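# Snap shut the spring clips over both heat sinks

## Task

Secure each of the two heat sinks, which already sit on their power modules, by pressing that module's spring clip until it latches closed. At the end both heat sinks must still be seated on their studs and both power modules must lie flat on the table.

## Robot and tools

ROBOT. Two UR7e-style arms, left_arm and right_arm, each carry a Robotiq 2F-85 two-finger gripper and a wrist camera. The calibrated bases are at left_arm (+0.034, +0.384, 0) m and right_arm (+0.051, -0.510, 0) m. A camera stand is fixed behind the arms.

FRAMES. The scene frame has its origin at table-top height, halfway between the nominal bases: +x points out over the table, +z up, and left_arm is on the +y side. Image left/right does not match the arm names. Reported positions (m), quat_wxyz and velocities (m/s, rad/s) use the scene frame. Offsets you command use the gripper's own axes: the fingers point along its +z, they open and close along its y, and a housing block juts about 10 cm toward its +x. end_effector_position is the point between the pads when shut; fingertips extend about 19 mm past it closed, 6 mm fully open.

THE 18-NUMBER ROW. Every row holds both arms, left first: dx, dy, dz, rx, ry, rz, position, force_limit, speed, then the same nine for the right. All values lie in [-1, 1]. dx..rz are an offset, not a pose: they count from that arm's Hand target at the start of the action or move, along the Hand target's own axes. 1.0 equals 0.6 m for dx, dy, dz and 180 degrees for the rotation vector rx, ry, rz. Rows inside one action are all measured from that same start, but each new action or call starts fresh, so resending an offset moves the arm again. Six zeros re-request the current Hand target. Gripper numbers are commands, not offsets: position +1 is fully open (85 mm), about -0.8 brings the pads together, -1 squeezes until blocked. force_limit (-1 soft to +1 hard) and speed (-1 about 20 mm/s, 0 about 85, +1 about 150) set the grip; both start at +1. To leave a gripper alone, repeat its last three numbers; a 0 is itself a command. A new force_limit or speed only applies after a position change of at least 0.01.

TOOLS.
- execute_actions(actions, cameras): actions is a list of actions; each is a table of up to 15 rows, one per 1/30 s step, the final row repeated if shorter. cameras lists names or ["all"]; an empty actions list returns state and all images.
- move(target, speed, blend, stop_force, zero, blocking, cameras): target is one row or up to 15 rows, every row an offset from the same starting Hand targets. speed is path top speed in m/s, 0.002 to 3.6, default 0.25 (turning up to twice that in rad/s), one value or one per target. blend in m rounds corners of a list. stop_force in N, 3 to 120, ends an arm's path when its wrist sensor feels that push against its travel; unreliable while the gripper rotates, and leave it out when backing off a contact. zero (default true) re-zeroes moving arms first. blocking=false returns after 0.5 s but cannot combine with stop_force. Paths ignore obstacles and the other arm.
- wait(seconds 0 to 10, cameras).
- stop(cameras): brakes a running move.
- zoom_image(camera, region [x0, y0, x1, y1] pixels, at most 504 each way), on cam_head_left, cam_head_right, cam_left_wrist or cam_right_wrist, all 896x504.
- zero_wrist_force(arm).
- read_manual(section): licence texts only.
- finished_scene(scene 1 or 2): irreversible; call once the clips are latched and everything is stable without the robot.

RESULTS. Each call reports per arm end_effector_position, quat, Hand target (last commanded pose after clipping; the next offset counts from it), Tool commands, object_status (0 moving, 1 blocked while opening, 2 blocked while closing, i.e. gripping, 3 reached target or pads met), position_measured in counts (3 open, 78 about 60 mm, 130 about 40 mm, 180 about 20 mm, 230 closed), Wrist force and torque in the gripper's axes plus a peak line, joint positions and torques, and step readings for action calls. move adds a move: line such as done, off_target, moving, held or fault, with limits=paced (pose clipped) or limits=held (steps withheld). done means within 3 mm and 2 degrees, not that nothing was touched. A gripper may rest short of its Hand target; send the gap as an offset.

CAUTIONS. Commanded orientation is clipped to 32 degrees from the measured one each step. Arms are stiff: aiming even slightly beyond a firm contact can trigger a fault. A net force near 150 N on an arm, or contact torque reaching 133 N m (shoulder, elbow) or 24.9 N m (wrists), stops that arm for 10 s; release a grip first if it pins the arm. Press on clips slowly with a small stop_force and lift off in the same reply. Keep the arms apart; a clearance check holds some commands but not fingers closing on the other arm. Avoid paths near an arm's own base. Don't drop parts, slam, or push modules off flat; anything leaving the table fails the task. Long stretched holds heat motors; at 85 C the arm brakes for 30 to 60 s (MOTOR HOT warns from 70 C). Objects may get brief outside pushes.

Each tool is called after "Call:" by a JSON object that holds its "name" and its "arguments", one argument or row to a line.

## Session

Call:
{"name": "execute_actions", "arguments": {
  "actions": []
}}

Scene clock: 0.00 s.
left_arm: end_effector_position=(+0.7432, +0.6358, +0.3143) position_measured=3 object_status=3 end_effector_quat_wxyz=(-0.090, +0.191, +0.972, +0.097) | right_arm: end_effector_position=(+1.0468, -0.4707, +0.2559) position_measured=3 object_status=3 end_effector_quat_wxyz=(-0.104, +0.918, +0.172, +0.341)
Joint positions: left_arm=[0.089 -0.861 0.63 -1.217 -1.334 0.455] | right_arm=[3.253 -2.606 -0.525 -0.886 1.814 2.97]
Joint velocities: within noise
Joint torques (N m): no reading
Wrist force (N): no reading
Wrist torque (N m): no reading
Wrist force, peak (N): no reading
Hand target: left_arm +0.7432, +0.6358, +0.3143; -0.090, +0.191, +0.972, +0.097 | right_arm +1.0468, -0.4707, +0.2559; -0.104, +0.918, +0.172, +0.341
Tool commands: left_gripper/position=+1.0 left_gripper/force_limit=+1.0 left_gripper/speed=+1.0 right_gripper/position=+1.0 right_gripper/force_limit=+1.0 right_gripper/speed=+1.0

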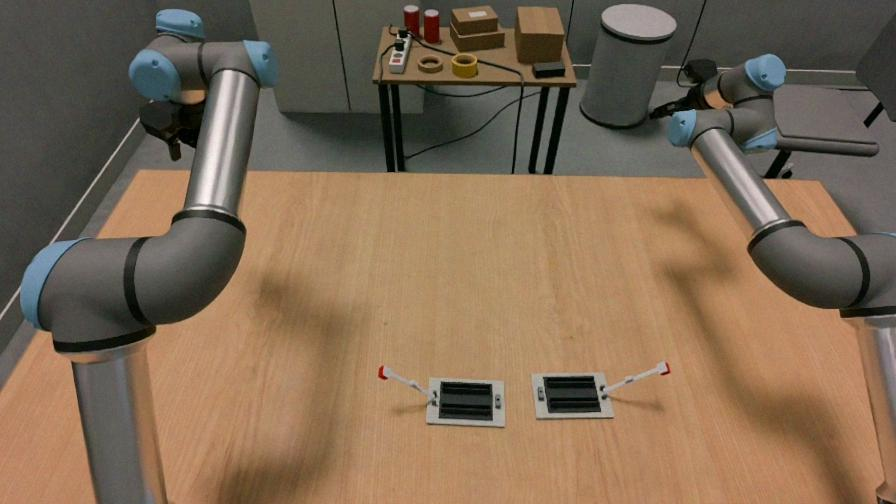

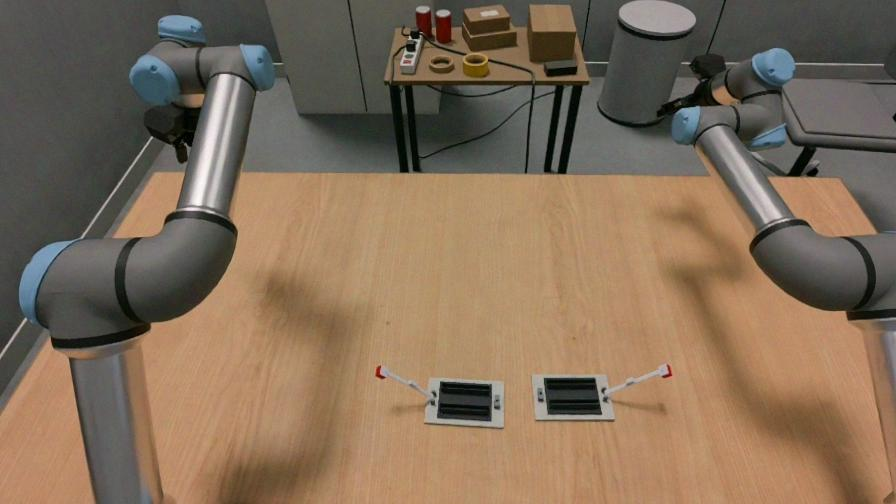

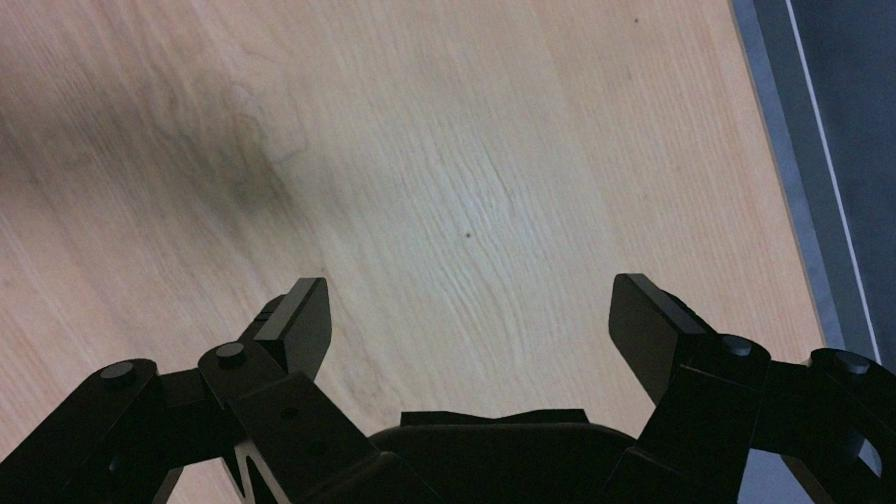

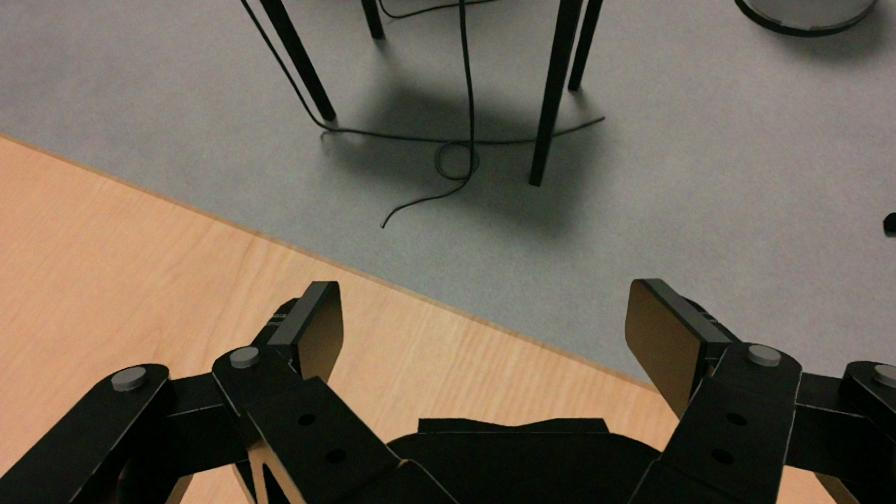

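Call:
{"name": "zoom_image", "arguments": {
  "camera": "cam_head_left",
  "region": [370, 340, 530, 440]
}}

Call:
{"name": "zoom_image", "arguments": {
  "camera": "cam_head_left",
  "region": [520, 340, 680, 440]
}}

Call:
{"name": "zoom_image", "arguments": {
  "camera": "cam_head_right",
  "region": [370, 340, 530, 440]
}}

Call:
{"name": "zoom_image", "arguments": {
  "camera": "cam_head_right",
  "region": [520, 340, 680, 440]
}}

Scaled by 3.150 from the camera's 896x504 image, which has a finer 1280x720 frame.

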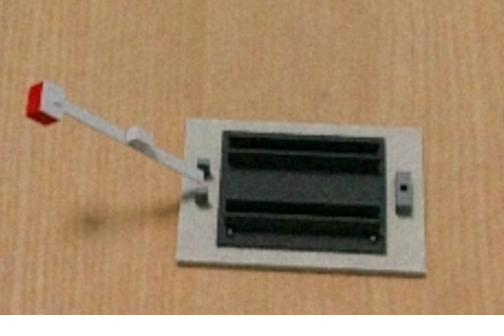

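Scaled by 3.150 from the camera's 896x504 image, which has a finer 1280x720 frame.

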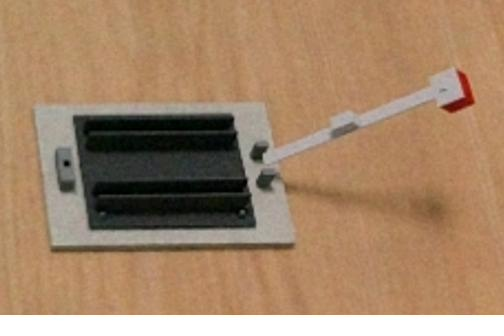

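Scaled by 3.150 from the camera's 896x504 image, which has a finer 1280x720 frame.

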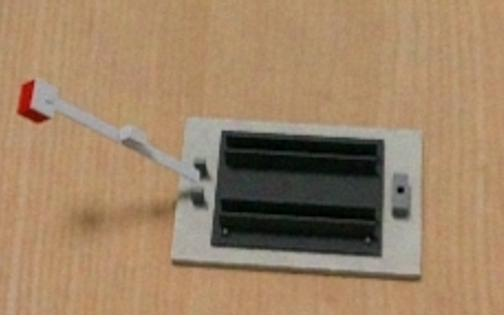

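Scaled by 3.150 from the camera's 896x504 image, which has a finer 1280x720 frame.

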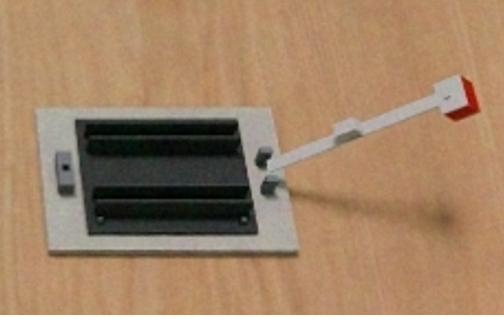

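Call:
{"name": "move", "arguments": {
  "target": [0.2957,-0.9822,-0.1016,0.0034,-0.0897,0.3747,1,1,1,-0.5615,-0.9473,-0.5925,0.1157,-0.2172,-0.3642,1,1,1],
  "speed": 0.3,
  "cameras": ["all"]
}}

Scene clock: 50.00 s.
left_arm: end_effector_position=(+0.3604, +0.1502, +0.3196) position_measured=3 object_status=3 end_effector_quat_wxyz=(+0.000, +0.708, +0.706, +0.000) | right_arm: end_effector_position=(+0.3782, -0.1409, +0.3390) position_measured=3 object_status=3 end_effector_quat_wxyz=(+0.000, +0.707, +0.707, +0.000)
Joint positions: left_arm=[-0.952 -1.84 1.829 -1.559 -1.571 0.613] | right_arm=[4.262 -1.531 -1.588 -1.593 1.57 2.69]
Joint torques (N m): left_arm=[-10.5 -18.36 -15.07 -4.52 -2.5 -2.05] | right_arm=[10.23 9.61 35.68 0.88 2.85 1.97]
Wrist force (N): left_arm=[-1.1 0.2 0.1] | right_arm=[0.5 -0.4 0.6]
Wrist torque (N m): left_arm=[0.03 0.17 0.13] | right_arm=[-0.21 -0.48 0.00]
Wrist force, peak (N): left_arm=[-2.1 -1.0 0.0] | right_arm=[1.7 -2.0 0.3]
Hand target: left_arm +0.3603, +0.1501, +0.3196; +0.000, +0.708, +0.706, +0.000 | right_arm +0.3781, -0.1408, +0.3390; +0.001, +0.707, +0.707, +0.000
Off the commanded pose: left_arm 0.000 m, 0 deg | right_arm 0.000 m, 0 deg.
move: done
camera_calibration:
cam_left_wrist: T_world_to_cam=[[0.999988, -0.00163822, 0.00455395, -0.349215], [-0.0031607, -0.933647, 0.358181, 0.0422937], [0.003665, -0.358191, -0.933641, 0.479503], [0, 0, 0, 1]] pos_world=[0.347587, 0.210669, 0.434125]
cam_right_wrist: T_world_to_cam=[[0.999916, -0.0129711, -0.000412365, -0.368038], [-0.0119795, -0.934763, 0.35507, -0.228564], [-0.00499112, -0.355035, -0.93484, 0.398866], [0, 0, 0, 1]] pos_world=[0.367259, -0.0768153, 0.45388]

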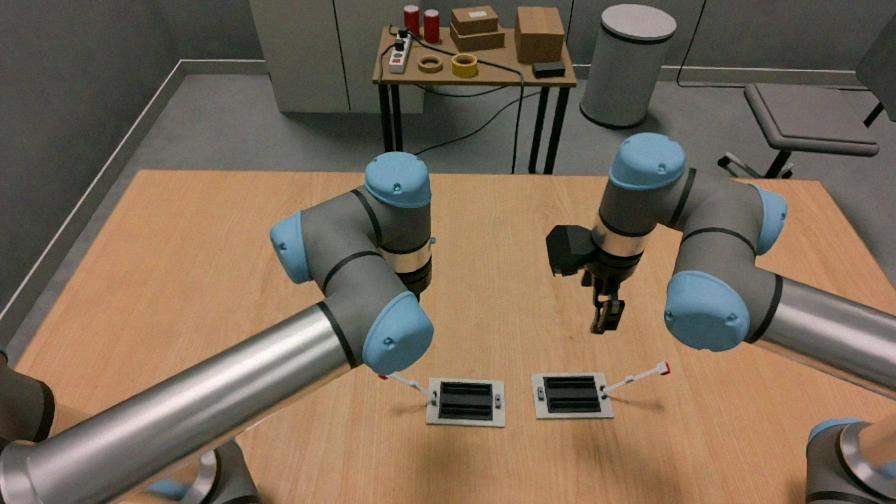

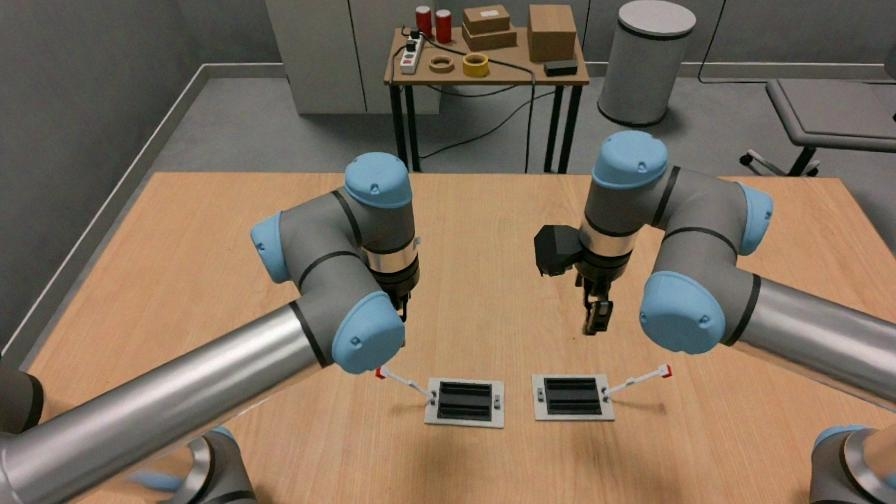

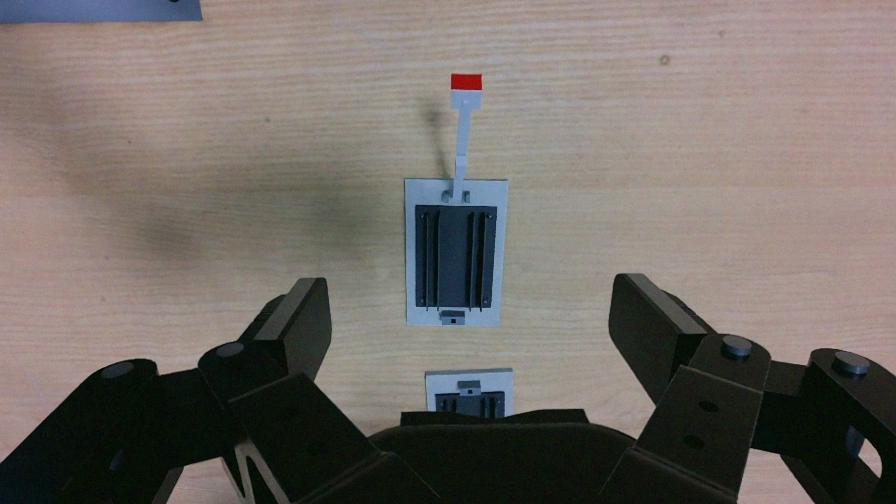

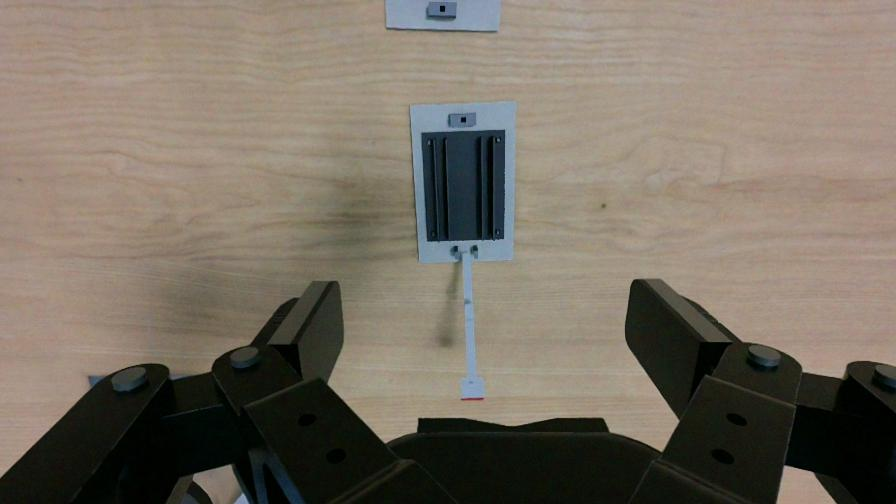

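Call:
{"name": "zoom_image", "arguments": {
  "camera": "cam_left_wrist",
  "region": [390, 60, 520, 340]
}}

Call:
{"name": "zoom_image", "arguments": {
  "camera": "cam_right_wrist",
  "region": [390, 90, 540, 410]
}}

Call:
{"name": "zoom_image", "arguments": {
  "camera": "cam_left_wrist",
  "region": [430, 60, 500, 210]
}}

Call:
{"name": "zoom_image", "arguments": {
  "camera": "cam_left_wrist",
  "region": [420, 290, 490, 330]
}}

Scaled by 1.800 from the camera's 896x504 image, which has a finer 1280x720 frame.

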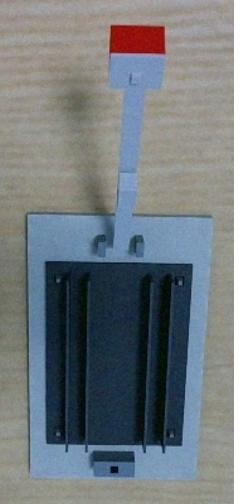

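Scaled by 1.575 from the camera's 896x504 image, which has a finer 1280x720 frame.

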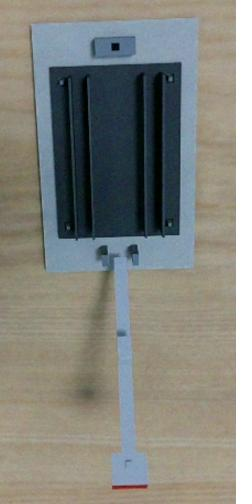

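Scaled by 3.360 from the camera's 896x504 image, which has a finer 1280x720 frame.

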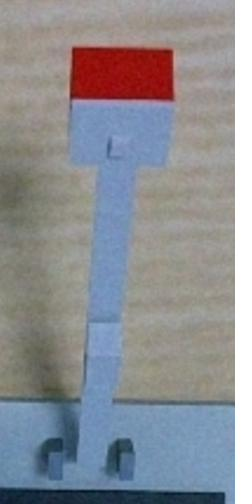

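Scaled by 7.200 from the camera's 896x504 image, which has a finer 1280x720 frame.

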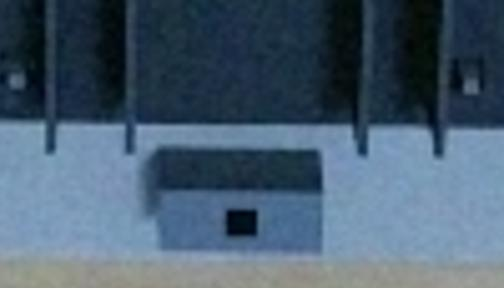

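Call:
{"name": "move", "arguments": {
  "target": [0.25,0,0.1167,0,0,0,1,1,1,-0.265,0.005,0.098,0,0,0,1,1,1],
  "speed": 0.25,
  "cameras": ["cam_left_wrist","cam_right_wrist"]
}}

Call:
{"name": "zoom_image", "arguments": {
  "camera": "cam_left_wrist",
  "region": [370, 180, 570, 420]
}}

Call:
{"name": "zoom_image", "arguments": {
  "camera": "cam_right_wrist",
  "region": [370, 0, 570, 300]
}}

Scene clock: 110.97 s.
left_arm: end_effector_position=(+0.3606, +0.3001, +0.2496) position_measured=3 object_status=3 end_effector_quat_wxyz=(+0.000, +0.708, +0.706, +0.000) | right_arm: end_effector_position=(+0.3812, -0.2998, +0.2803) position_measured=3 object_status=3 end_effector_quat_wxyz=(+0.001, +0.707, +0.707, +0.000)
Joint positions: left_arm=[-0.65 -2.008 2.113 -1.675 -1.571 0.915] | right_arm=[4.057 -1.278 -1.945 -1.489 1.57 2.486]
Joint torques (N m): left_arm=[7.65 -12.01 -15.13 -4.41 -2.75 1.96] | right_arm=[-10.27 23.61 14.02 4.43 2.9 -2.21]
Wrist force (N): left_arm=[-0.8 -0.5 0.1] | right_arm=[0.2 -0.2 0.3]
Wrist torque (N m): left_arm=[-0.06 0.14 0.07] | right_arm=[-0.13 -0.45 0.14]
Wrist force, peak (N): left_arm=[-2.3 0.3 -0.5] | right_arm=[2.5 -0.7 0.0]
Hand target: left_arm +0.3606, +0.3002, +0.2496; +0.000, +0.708, +0.706, +0.000 | right_arm +0.3813, -0.2998, +0.2803; +0.001, +0.707, +0.707, +0.000
Off the commanded pose: left_arm 0.000 m, 0 deg | right_arm 0.000 m, 0 deg.
move: done
camera_calibration:
cam_left_wrist: T_world_to_cam=[[0.999988, -0.00182542, 0.00462307, -0.348808], [-0.00335988, -0.93368, 0.358092, 0.2074], [0.0036628, -0.358103, -0.933675, 0.467915], [0, 0, 0, 1]] pos_world=[0.347787, 0.36057, 0.364225]
cam_right_wrist: T_world_to_cam=[[0.999916, -0.0129119, -0.000537677, -0.373158], [-0.0118787, -0.934697, 0.355246, -0.356216], [-0.00508947, -0.35521, -0.934773, 0.287595], [0, 0, 0, 1]] pos_world=[0.370359, -0.235616, 0.395179]
Images, in order (width x height): cam_left_wrist 896x504, cam_right_wrist 896x504.

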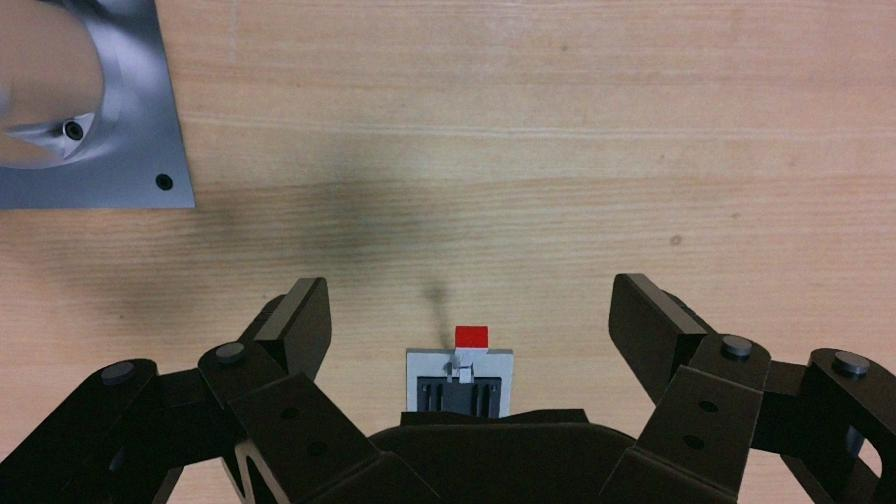

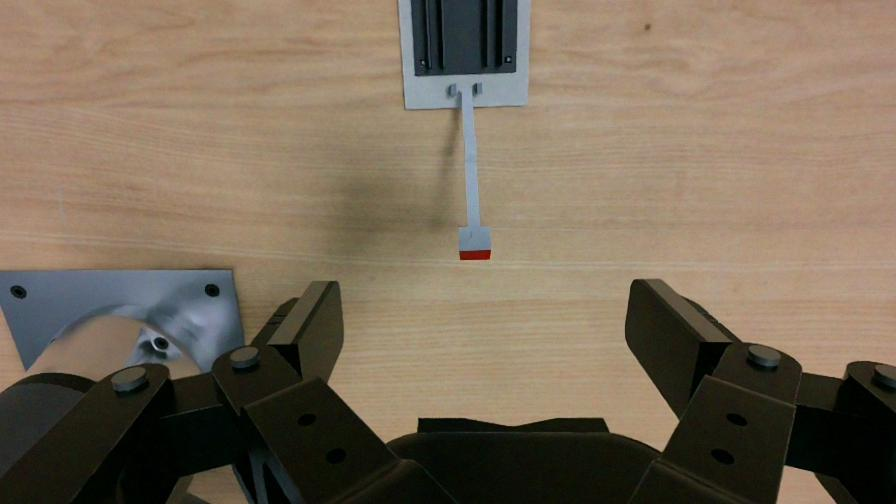

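Scaled by 2.100 from the camera's 896x504 image, which has a finer 1280x720 frame.

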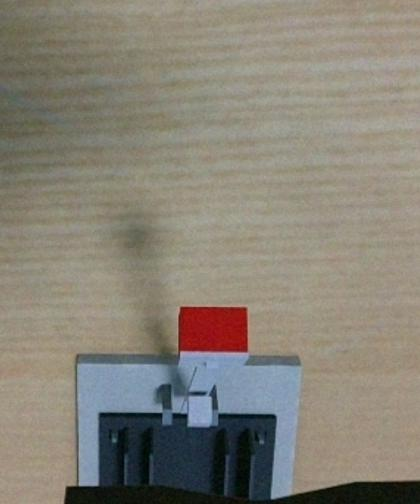

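Scaled by 1.680 from the camera's 896x504 image, which has a finer 1280x720 frame.

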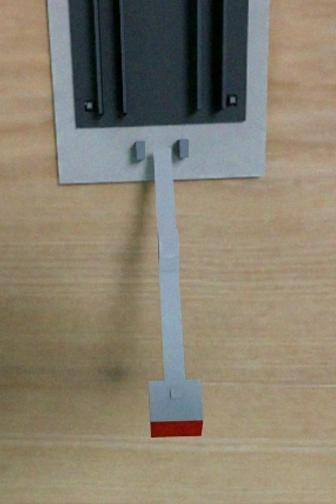

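Call:
{"name": "move", "arguments": {
  "target": [-0.0637,0.0007,0.2077,0,0,0,-1,-1,0,-0.142,0.0062,0.2255,0,0,0,-1,-1,0],
  "speed": 0.2,
  "cameras": ["all"]
}}

Call:
{"name": "zoom_image", "arguments": {
  "camera": "cam_right_wrist",
  "region": [370, 0, 570, 300]
}}

Scene clock: 139.17 s.
left_arm: end_effector_position=(+0.3609, +0.2620, +0.1250) position_measured=232 object_status=3 end_effector_quat_wxyz=(+0.000, +0.708, +0.706, +0.000) | right_arm: end_effector_position=(+0.3851, -0.3851, +0.1451) position_measured=232 object_status=3 end_effector_quat_wxyz=(+0.001, +0.707, +0.707, +0.000)
Joint positions: left_arm=[-0.742 -1.861 2.36 -2.069 -1.571 0.824] | right_arm=[3.884 -1.275 -2.306 -1.131 1.57 2.312]
Joint torques (N m): left_arm=[-10.51 0.11 -13.09 -4.92 2.8 -2.09] | right_arm=[-9.67 -2.03 13.36 4.16 2.99 -2.14]
Wrist force (N): left_arm=[-0.7 -0.3 -0.2] | right_arm=[0.6 -0.1 0.3]
Wrist torque (N m): left_arm=[-0.05 0.12 0.13] | right_arm=[-0.13 -0.52 0.15]
Wrist force, peak (N): left_arm=[-0.1 0.1 -1.9] | right_arm=[-0.6 -0.5 1.9]
Hand target: left_arm +0.3609, +0.2620, +0.1250; +0.000, +0.708, +0.706, +0.000 | right_arm +0.3851, -0.3851, +0.1451; +0.001, +0.707, +0.707, +0.000
Off the commanded pose: left_arm 0.000 m, 0 deg | right_arm 0.000 m, 0 deg.
move: done
camera_calibration:
cam_left_wrist: T_world_to_cam=[[0.999988, -0.00182461, 0.0046228, -0.348602], [-0.00335938, -0.933647, 0.358179, 0.216414], [0.00366252, -0.35819, -0.933641, 0.337954], [0, 0, 0, 1]] pos_world=[0.348087, 0.32247, 0.239625]
cam_right_wrist: T_world_to_cam=[[0.999916, -0.0129119, -0.000537677, -0.378133], [-0.0118787, -0.934697, 0.355246, -0.387965], [-0.00508947, -0.35521, -0.934773, 0.130898], [0, 0, 0, 1]] pos_world=[0.374159, -0.321016, 0.259979]

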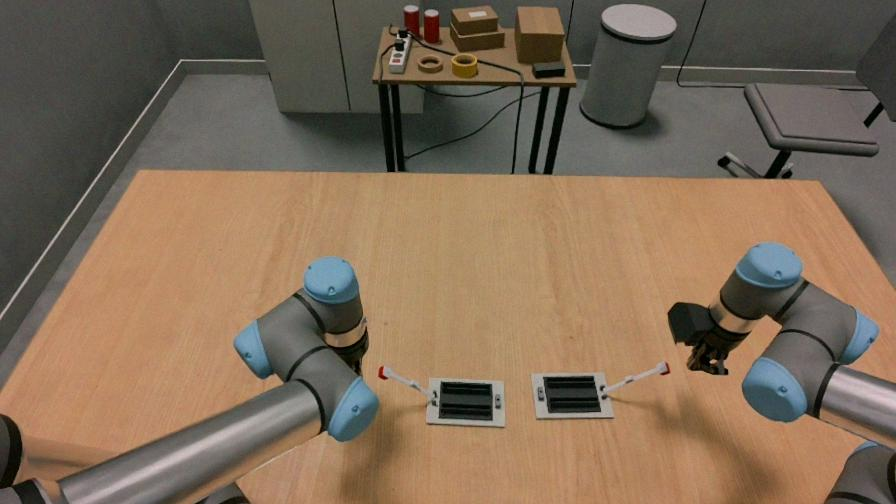

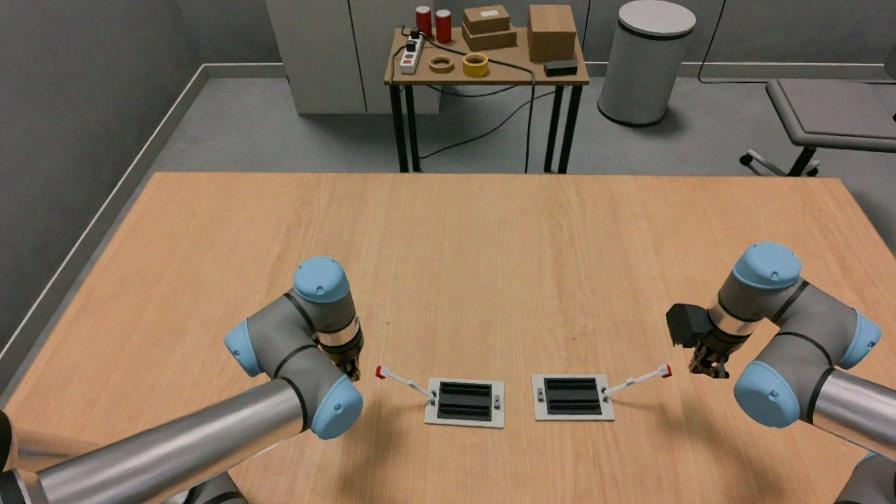

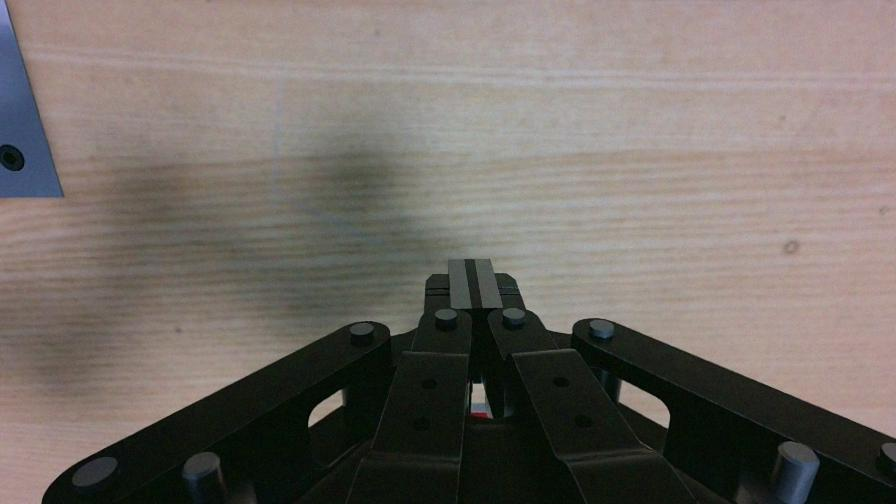

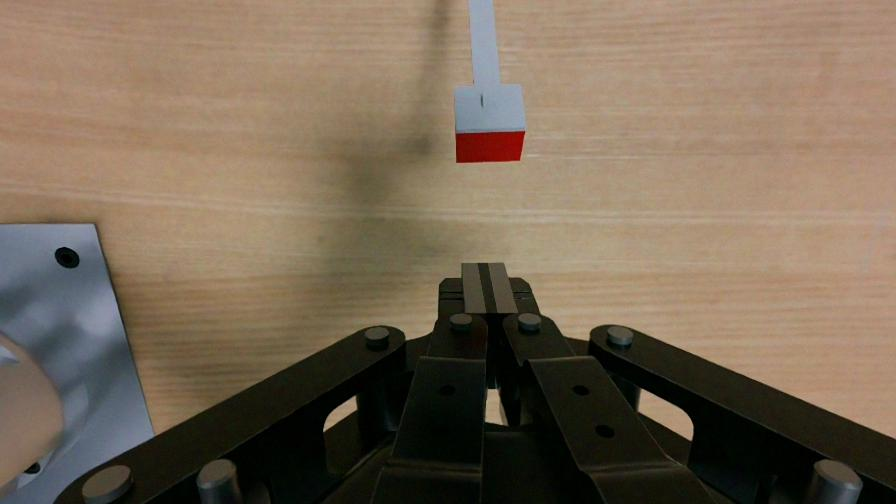

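Scaled by 1.680 from the camera's 896x504 image, which has a finer 1280x720 frame.

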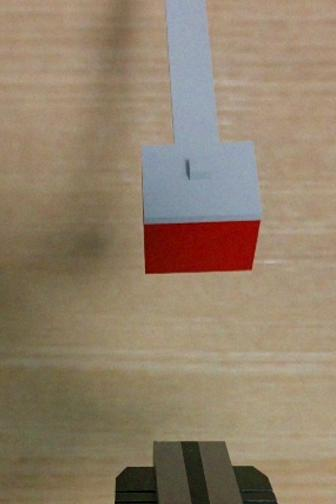

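Call:
{"name": "move", "arguments": {
  "target": [
    [-0.0533,0,0,0,0,0,-1,-1,0,0.0502,0,0.0285,0,0,0,-1,-1,0],
    [-0.1067,0,-0.025,0,0,0,-1,-1,0,0.0943,0,0,0,0,0,-1,-1,0]
  ],
  "speed": 0.04,
  "stop_force": 15,
  "cameras": ["all"]
}}

Call:
{"name": "zoom_image", "arguments": {
  "camera": "cam_right_wrist",
  "region": [370, 0, 570, 300]
}}

Call:
{"name": "zoom_image", "arguments": {
  "camera": "cam_head_right",
  "region": [300, 300, 740, 460]
}}

Scene clock: 149.57 s.
left_arm: end_effector_position=(+0.3608, +0.1979, +0.1399) position_measured=232 object_status=3 end_effector_quat_wxyz=(+0.000, +0.708, +0.706, +0.000) | right_arm: end_effector_position=(+0.3851, -0.3285, +0.1450) position_measured=232 object_status=3 end_effector_quat_wxyz=(+0.001, +0.707, +0.707, +0.000)
Joint positions: left_arm=[-0.872 -1.801 2.276 -2.045 -1.571 0.693] | right_arm=[3.999 -1.346 -2.258 -1.109 1.57 2.427]
Joint torques (N m): left_arm=[-10.29 -4.59 -28.96 -1.66 2.7 -2.26] | right_arm=[8.79 -0.4 33.52 0.99 -2.19 2.32]
Wrist force (N): left_arm=[-0.4 -0.3 0.0] | right_arm=[0.1 -0.2 0.1]
Wrist torque (N m): left_arm=[-0.03 0.09 0.13] | right_arm=[-0.15 -0.46 0.01]
Wrist force, peak (N): left_arm=[-1.1 -0.5 -0.2] | right_arm=[0.2 -0.6 1.1]
Hand target: left_arm +0.3608, +0.1979, +0.1399; +0.000, +0.708, +0.706, +0.000 | right_arm +0.3851, -0.3285, +0.1450; +0.001, +0.707, +0.707, +0.000
Off the commanded pose: left_arm 0.000 m, 0 deg | right_arm 0.000 m, 0 deg.
move: done
camera_calibration:
cam_left_wrist: T_world_to_cam=[[0.999988, -0.00182461, 0.0046228, -0.348688], [-0.00335938, -0.933647, 0.358179, 0.15123], [0.00366252, -0.35819, -0.933641, 0.328906], [0, 0, 0, 1]] pos_world=[0.347987, 0.25837, 0.254525]
cam_right_wrist: T_world_to_cam=[[0.999916, -0.0129117, -0.000539178, -0.377402], [-0.0118785, -0.934731, 0.355159, -0.335011], [-0.00508969, -0.355123, -0.934806, 0.150941], [0, 0, 0, 1]] pos_world=[0.374159, -0.264415, 0.25988]

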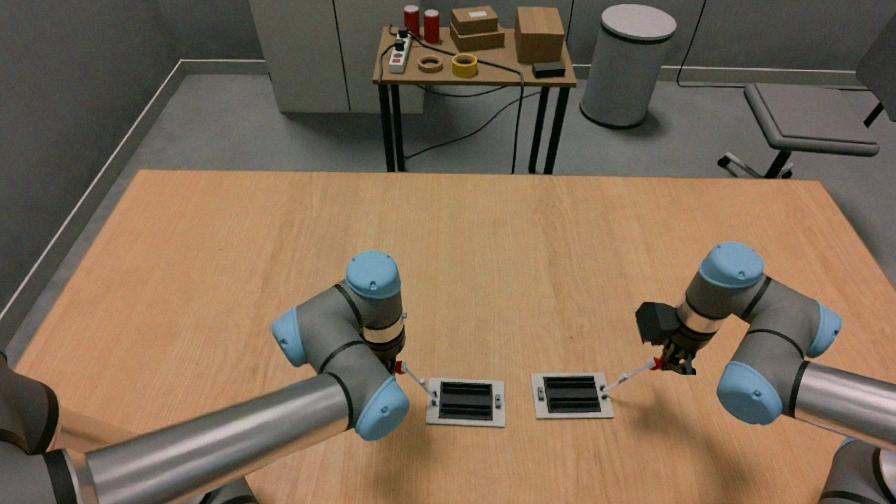

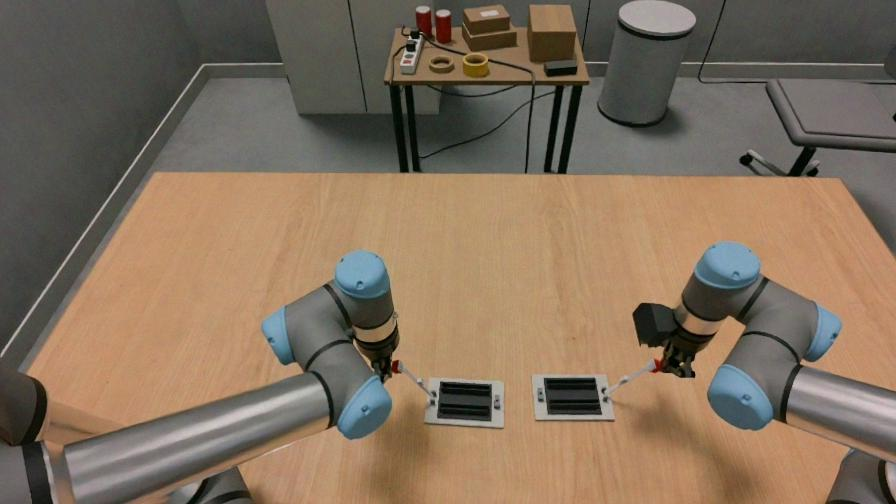

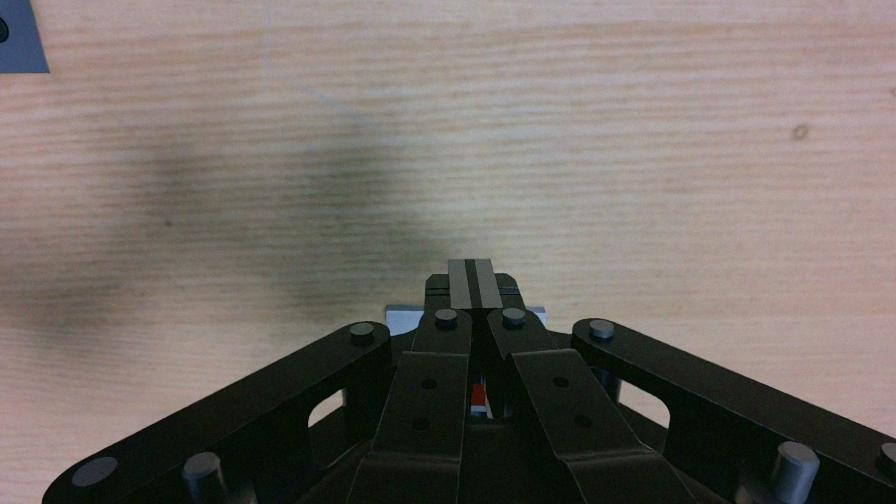

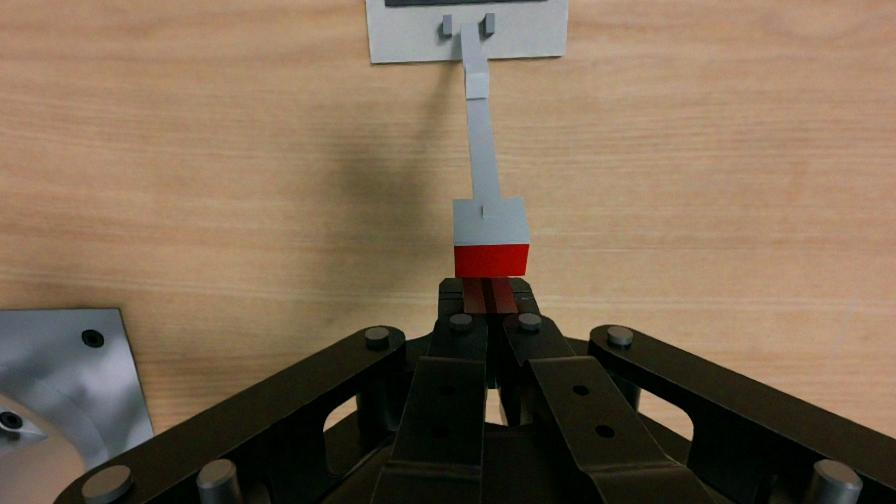

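Scaled by 1.680 from the camera's 896x504 image, which has a finer 1280x720 frame.

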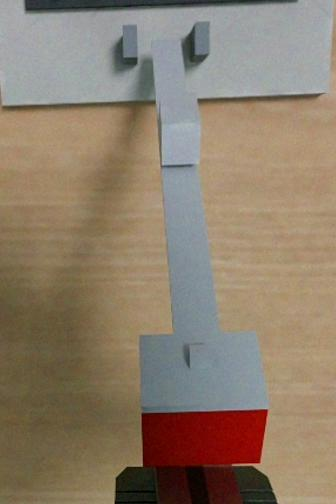

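Scaled by 1.145 from the camera's 896x504 image, which has a finer 1280x720 frame.

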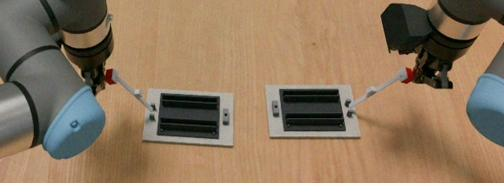

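Call:
{"name": "move", "arguments": {
  "target": [0.05,0,0,0,0,0,-1,-1,0,-0.05,0,0,0,0,0,-1,-1,0],
  "speed": 0.06,
  "cameras": ["cam_head_left","cam_head_right","cam_right_wrist"]
}}

Call:
{"name": "zoom_image", "arguments": {
  "camera": "cam_head_right",
  "region": [340, 340, 720, 440]
}}

Scene clock: 152.70 s.
left_arm: end_effector_position=(+0.3609, +0.2279, +0.1399) position_measured=232 object_status=3 end_effector_quat_wxyz=(+0.000, +0.708, +0.706, +0.000) | right_arm: end_effector_position=(+0.3851, -0.3585, +0.1450) position_measured=232 object_status=3 end_effector_quat_wxyz=(+0.001, +0.707, +0.707, +0.000)
Joint positions: left_arm=[-0.815 -1.842 2.305 -2.033 -1.571 0.75] | right_arm=[3.941 -1.306 -2.286 -1.12 1.57 2.369]
Joint torques (N m): left_arm=[7.19 -16.22 -13.89 -1.58 -2.52 2.03] | right_arm=[-8.56 21.73 13.29 0.99 2.12 -1.73]
Wrist force (N): left_arm=[-0.7 0.0 0.1] | right_arm=[0.4 -0.6 0.5]
Wrist torque (N m): left_arm=[-0.01 0.12 0.06] | right_arm=[-0.21 -0.49 0.15]
Wrist force, peak (N): left_arm=[-1.9 -0.4 0.1] | right_arm=[1.3 -0.3 0.5]
Hand target: left_arm +0.3608, +0.2279, +0.1399; +0.000, +0.708, +0.706, +0.000 | right_arm +0.3851, -0.3585, +0.1450; +0.001, +0.707, +0.707, +0.000
Off the commanded pose: left_arm 0.000 m, 0 deg | right_arm 0.000 m, 0 deg.
move: done
camera_calibration:
cam_right_wrist: T_world_to_cam=[[0.999917, -0.0128779, -0.000443855, -0.377903], [-0.0118801, -0.934685, 0.355277, -0.362975], [-0.00499008, -0.355243, -0.934761, 0.140239], [0, 0, 0, 1]] pos_world=[0.374259, -0.294316, 0.259879]
Images, in order (width x height): cam_head_left 896x504, cam_head_right 896x504, cam_right_wrist 896x504.

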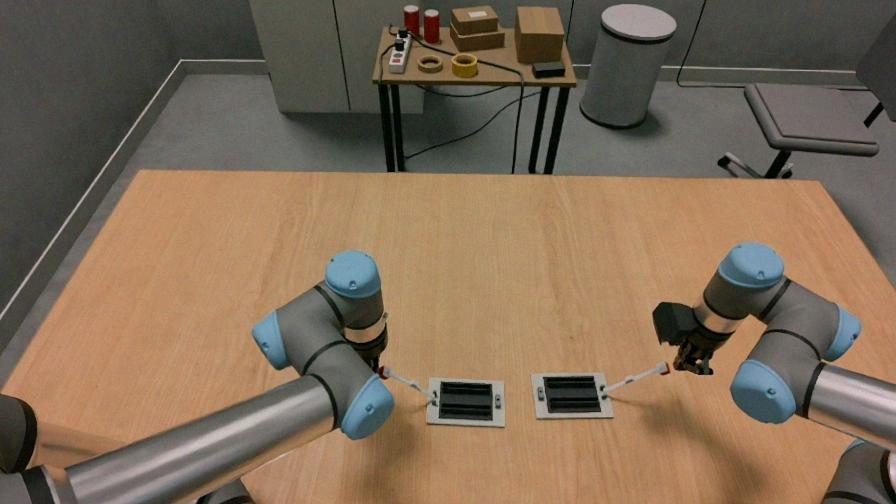

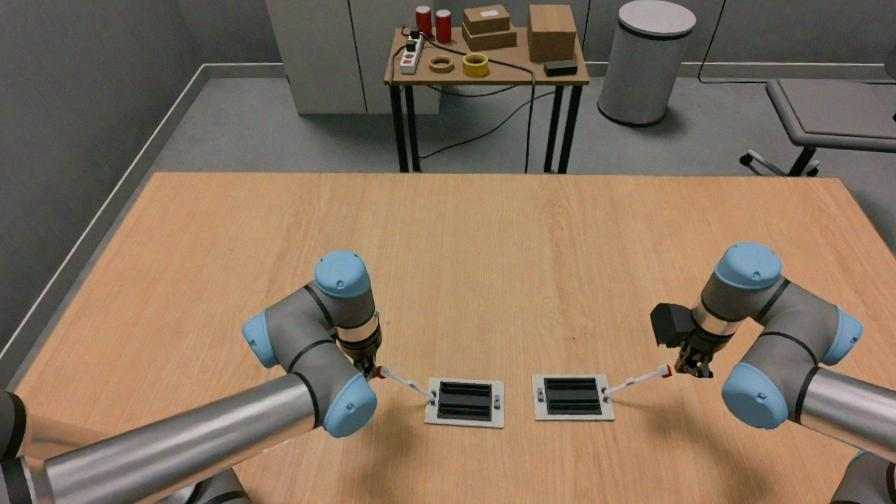

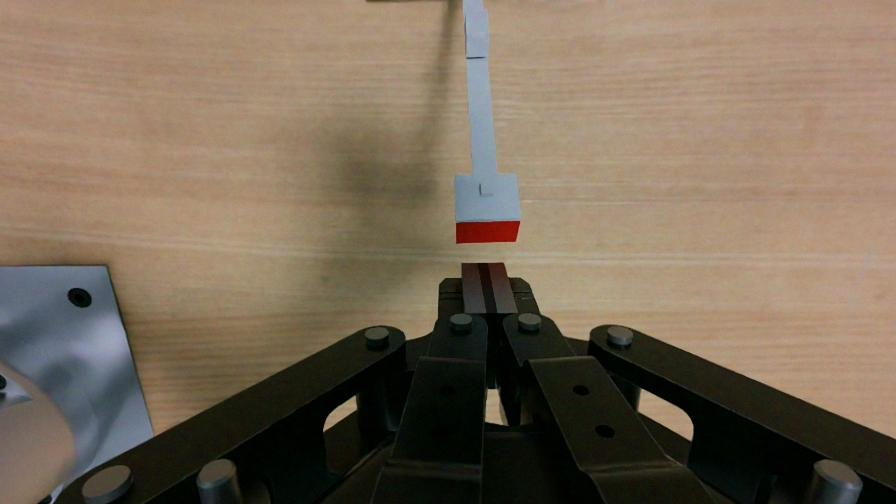

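Scaled by 1.326 from the camera's 896x504 image, which has a finer 1280x720 frame.

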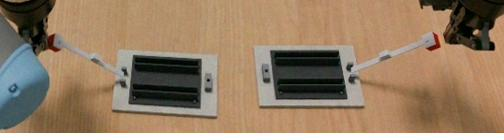

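Call:
{"name": "move", "arguments": {
  "target": [
    [0.0533,0,-0.1,0,0,0,-1,-1,0,0,0,0,0,0,0,-1,-1,0],
    [-0.0382,0,-0.1835,0,0,-0.5,0.1,-1,0,0,0,0,0,0,0,-1,-1,0]
  ],
  "speed": 0.25,
  "blend": [0.02,0],
  "cameras": ["cam_left_wrist","cam_head_right"]
}}

Scene clock: 193.87 s.
left_arm: end_effector_position=(+0.3608, +0.2050, +0.2500) position_measured=117 object_status=0 end_effector_quat_wxyz=(+0.000, +0.001, +1.000, +0.000) | right_arm: end_effector_position=(+0.3851, -0.3585, +0.1450) position_measured=232 object_status=3 end_effector_quat_wxyz=(+0.001, +0.707, +0.707, +0.000)
Joint positions: left_arm=[-0.859 -1.906 2.051 -1.716 -1.571 -0.865] | right_arm=[3.941 -1.306 -2.286 -1.12 1.57 2.369]
Joint torques (N m): left_arm=[-9.65 -3.59 -31.77 -1.5 2.77 -2.16] | right_arm=[-10.31 22.42 13.25 1.06 2.98 -2.01]
Wrist force (N): left_arm=[-1.1 -0.1 0.2] | right_arm=[0.3 -0.3 0.3]
Wrist torque (N m): left_arm=[-0.02 0.17 0.13] | right_arm=[-0.17 -0.47 0.15]
Wrist force, peak (N): left_arm=[-1.5 -0.4 1.5] | right_arm=[0.6 -0.5 0.6]
Hand target: left_arm +0.3608, +0.2050, +0.2500; +0.000, +0.001, +1.000, +0.000 | right_arm +0.3851, -0.3585, +0.1450; +0.001, +0.707, +0.707, +0.000
Off the commanded pose: left_arm 0.000 m, 0 deg | right_arm 0.000 m, 0 deg.
move: done
camera_calibration:
cam_left_wrist: T_world_to_cam=[[0.00180514, 0.999985, 0.00525517, -0.194542], [0.933681, -0.00356729, 0.358088, -0.410294], [0.358101, 0.00426026, -0.933673, 0.232071], [0, 0, 0, 1]] pos_world=[0.30033, 0.192087, 0.364622]
Images, in order (width x height): cam_head_right 896x504, cam_left_wrist 896x504.

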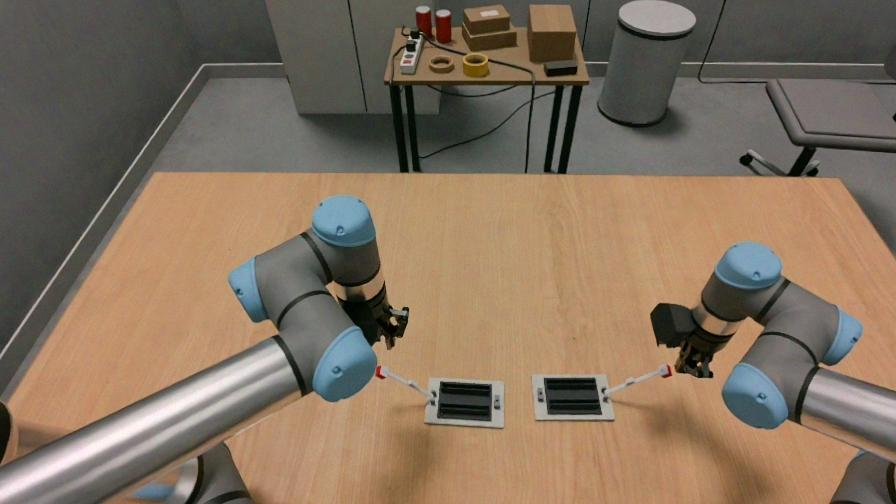

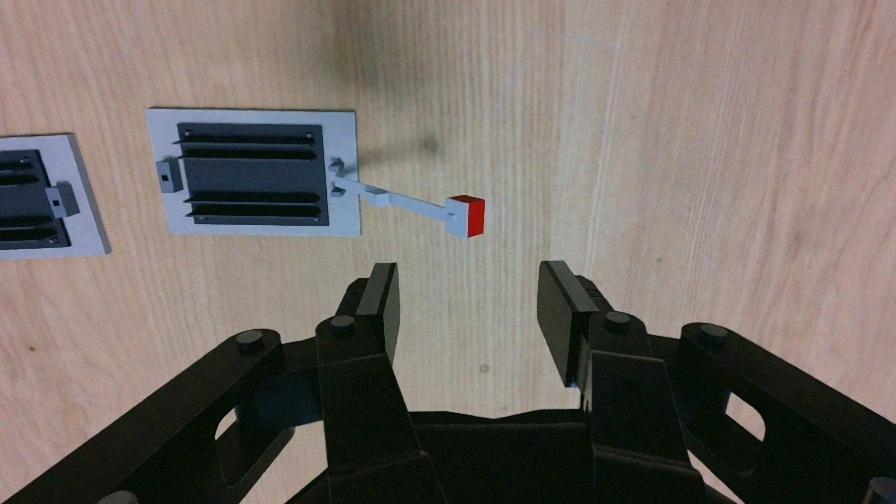

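Call:
{"name": "move", "arguments": {
  "target": [0,0,0.1917,0,0,0,0.1,-1,0,0,0,0,0,0,0,-1,-1,0],
  "speed": 0.08,
  "stop_force": 8,
  "cameras": ["cam_left_wrist","cam_head_right"]
}}

Scene clock: 199.17 s.
left_arm: end_effector_position=(+0.3608, +0.2050, +0.1350) position_measured=117 object_status=3 end_effector_quat_wxyz=(+0.000, +0.001, +1.000, +0.000) | right_arm: end_effector_position=(+0.3851, -0.3585, +0.1450) position_measured=232 object_status=3 end_effector_quat_wxyz=(+0.001, +0.707, +0.707, +0.000)
Joint positions: left_arm=[-0.859 -1.804 2.292 -2.059 -1.571 -0.865] | right_arm=[3.941 -1.306 -2.286 -1.12 1.57 2.369]
Joint torques (N m): left_arm=[8.77 -4.67 -12.84 -4.6 -0.47 2.05] | right_arm=[-10.17 21.47 13.6 1.01 2.87 -1.86]
Wrist force (N): left_arm=[-0.9 -0.2 0.3] | right_arm=[0.1 -0.5 0.4]
Wrist torque (N m): left_arm=[-0.02 0.15 0.12] | right_arm=[-0.19 -0.44 0.15]
Wrist force, peak (N): left_arm=[-1.2 -0.1 -0.6] | right_arm=[0.5 -0.3 0.7]
Hand target: left_arm +0.3608, +0.2050, +0.1350; +0.000, +0.001, +1.000, +0.000 | right_arm +0.3851, -0.3585, +0.1450; +0.001, +0.707, +0.707, +0.000
Off the commanded pose: left_arm 0.000 m, 0 deg | right_arm 0.000 m, 0 deg.
move: done
camera_calibration:
cam_left_wrist: T_world_to_cam=[[0.00180514, 0.999985, 0.00525517, -0.194038], [0.933681, -0.00356729, 0.358088, -0.369113], [0.358101, 0.00426026, -0.933673, 0.124698], [0, 0, 0, 1]] pos_world=[0.30033, 0.192187, 0.249622]
Images, in order (width x height): cam_head_right 896x504, cam_left_wrist 896x504.

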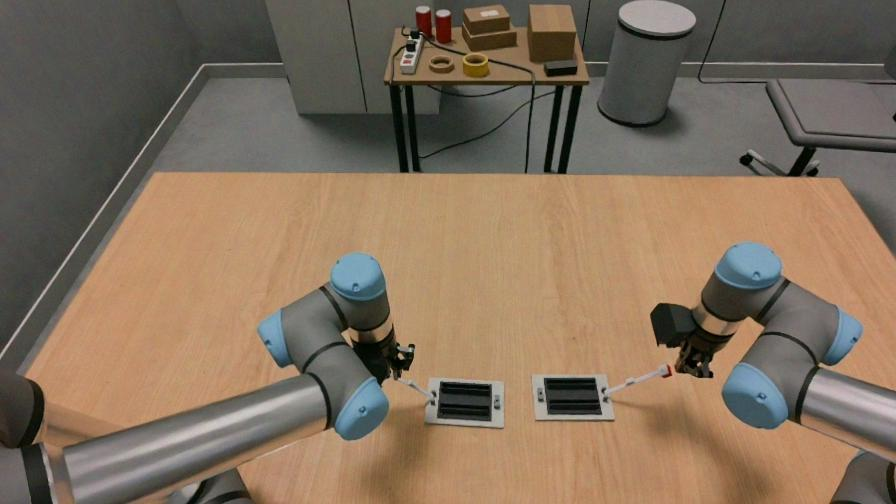

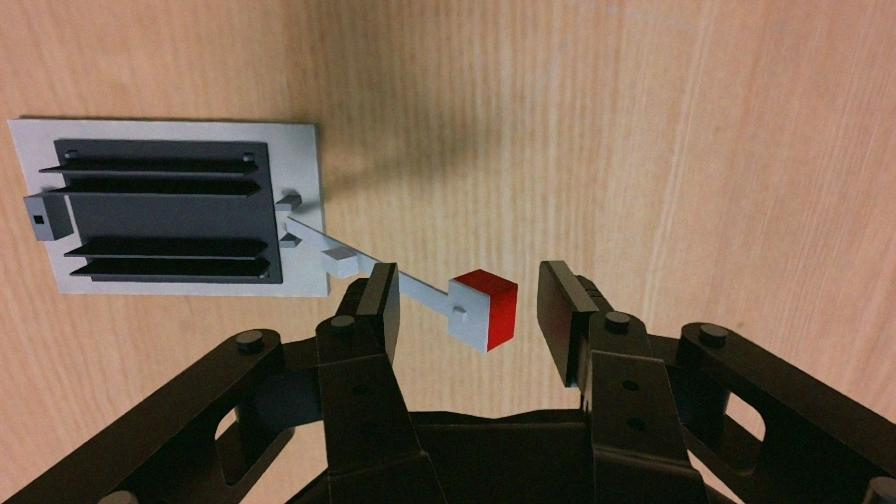

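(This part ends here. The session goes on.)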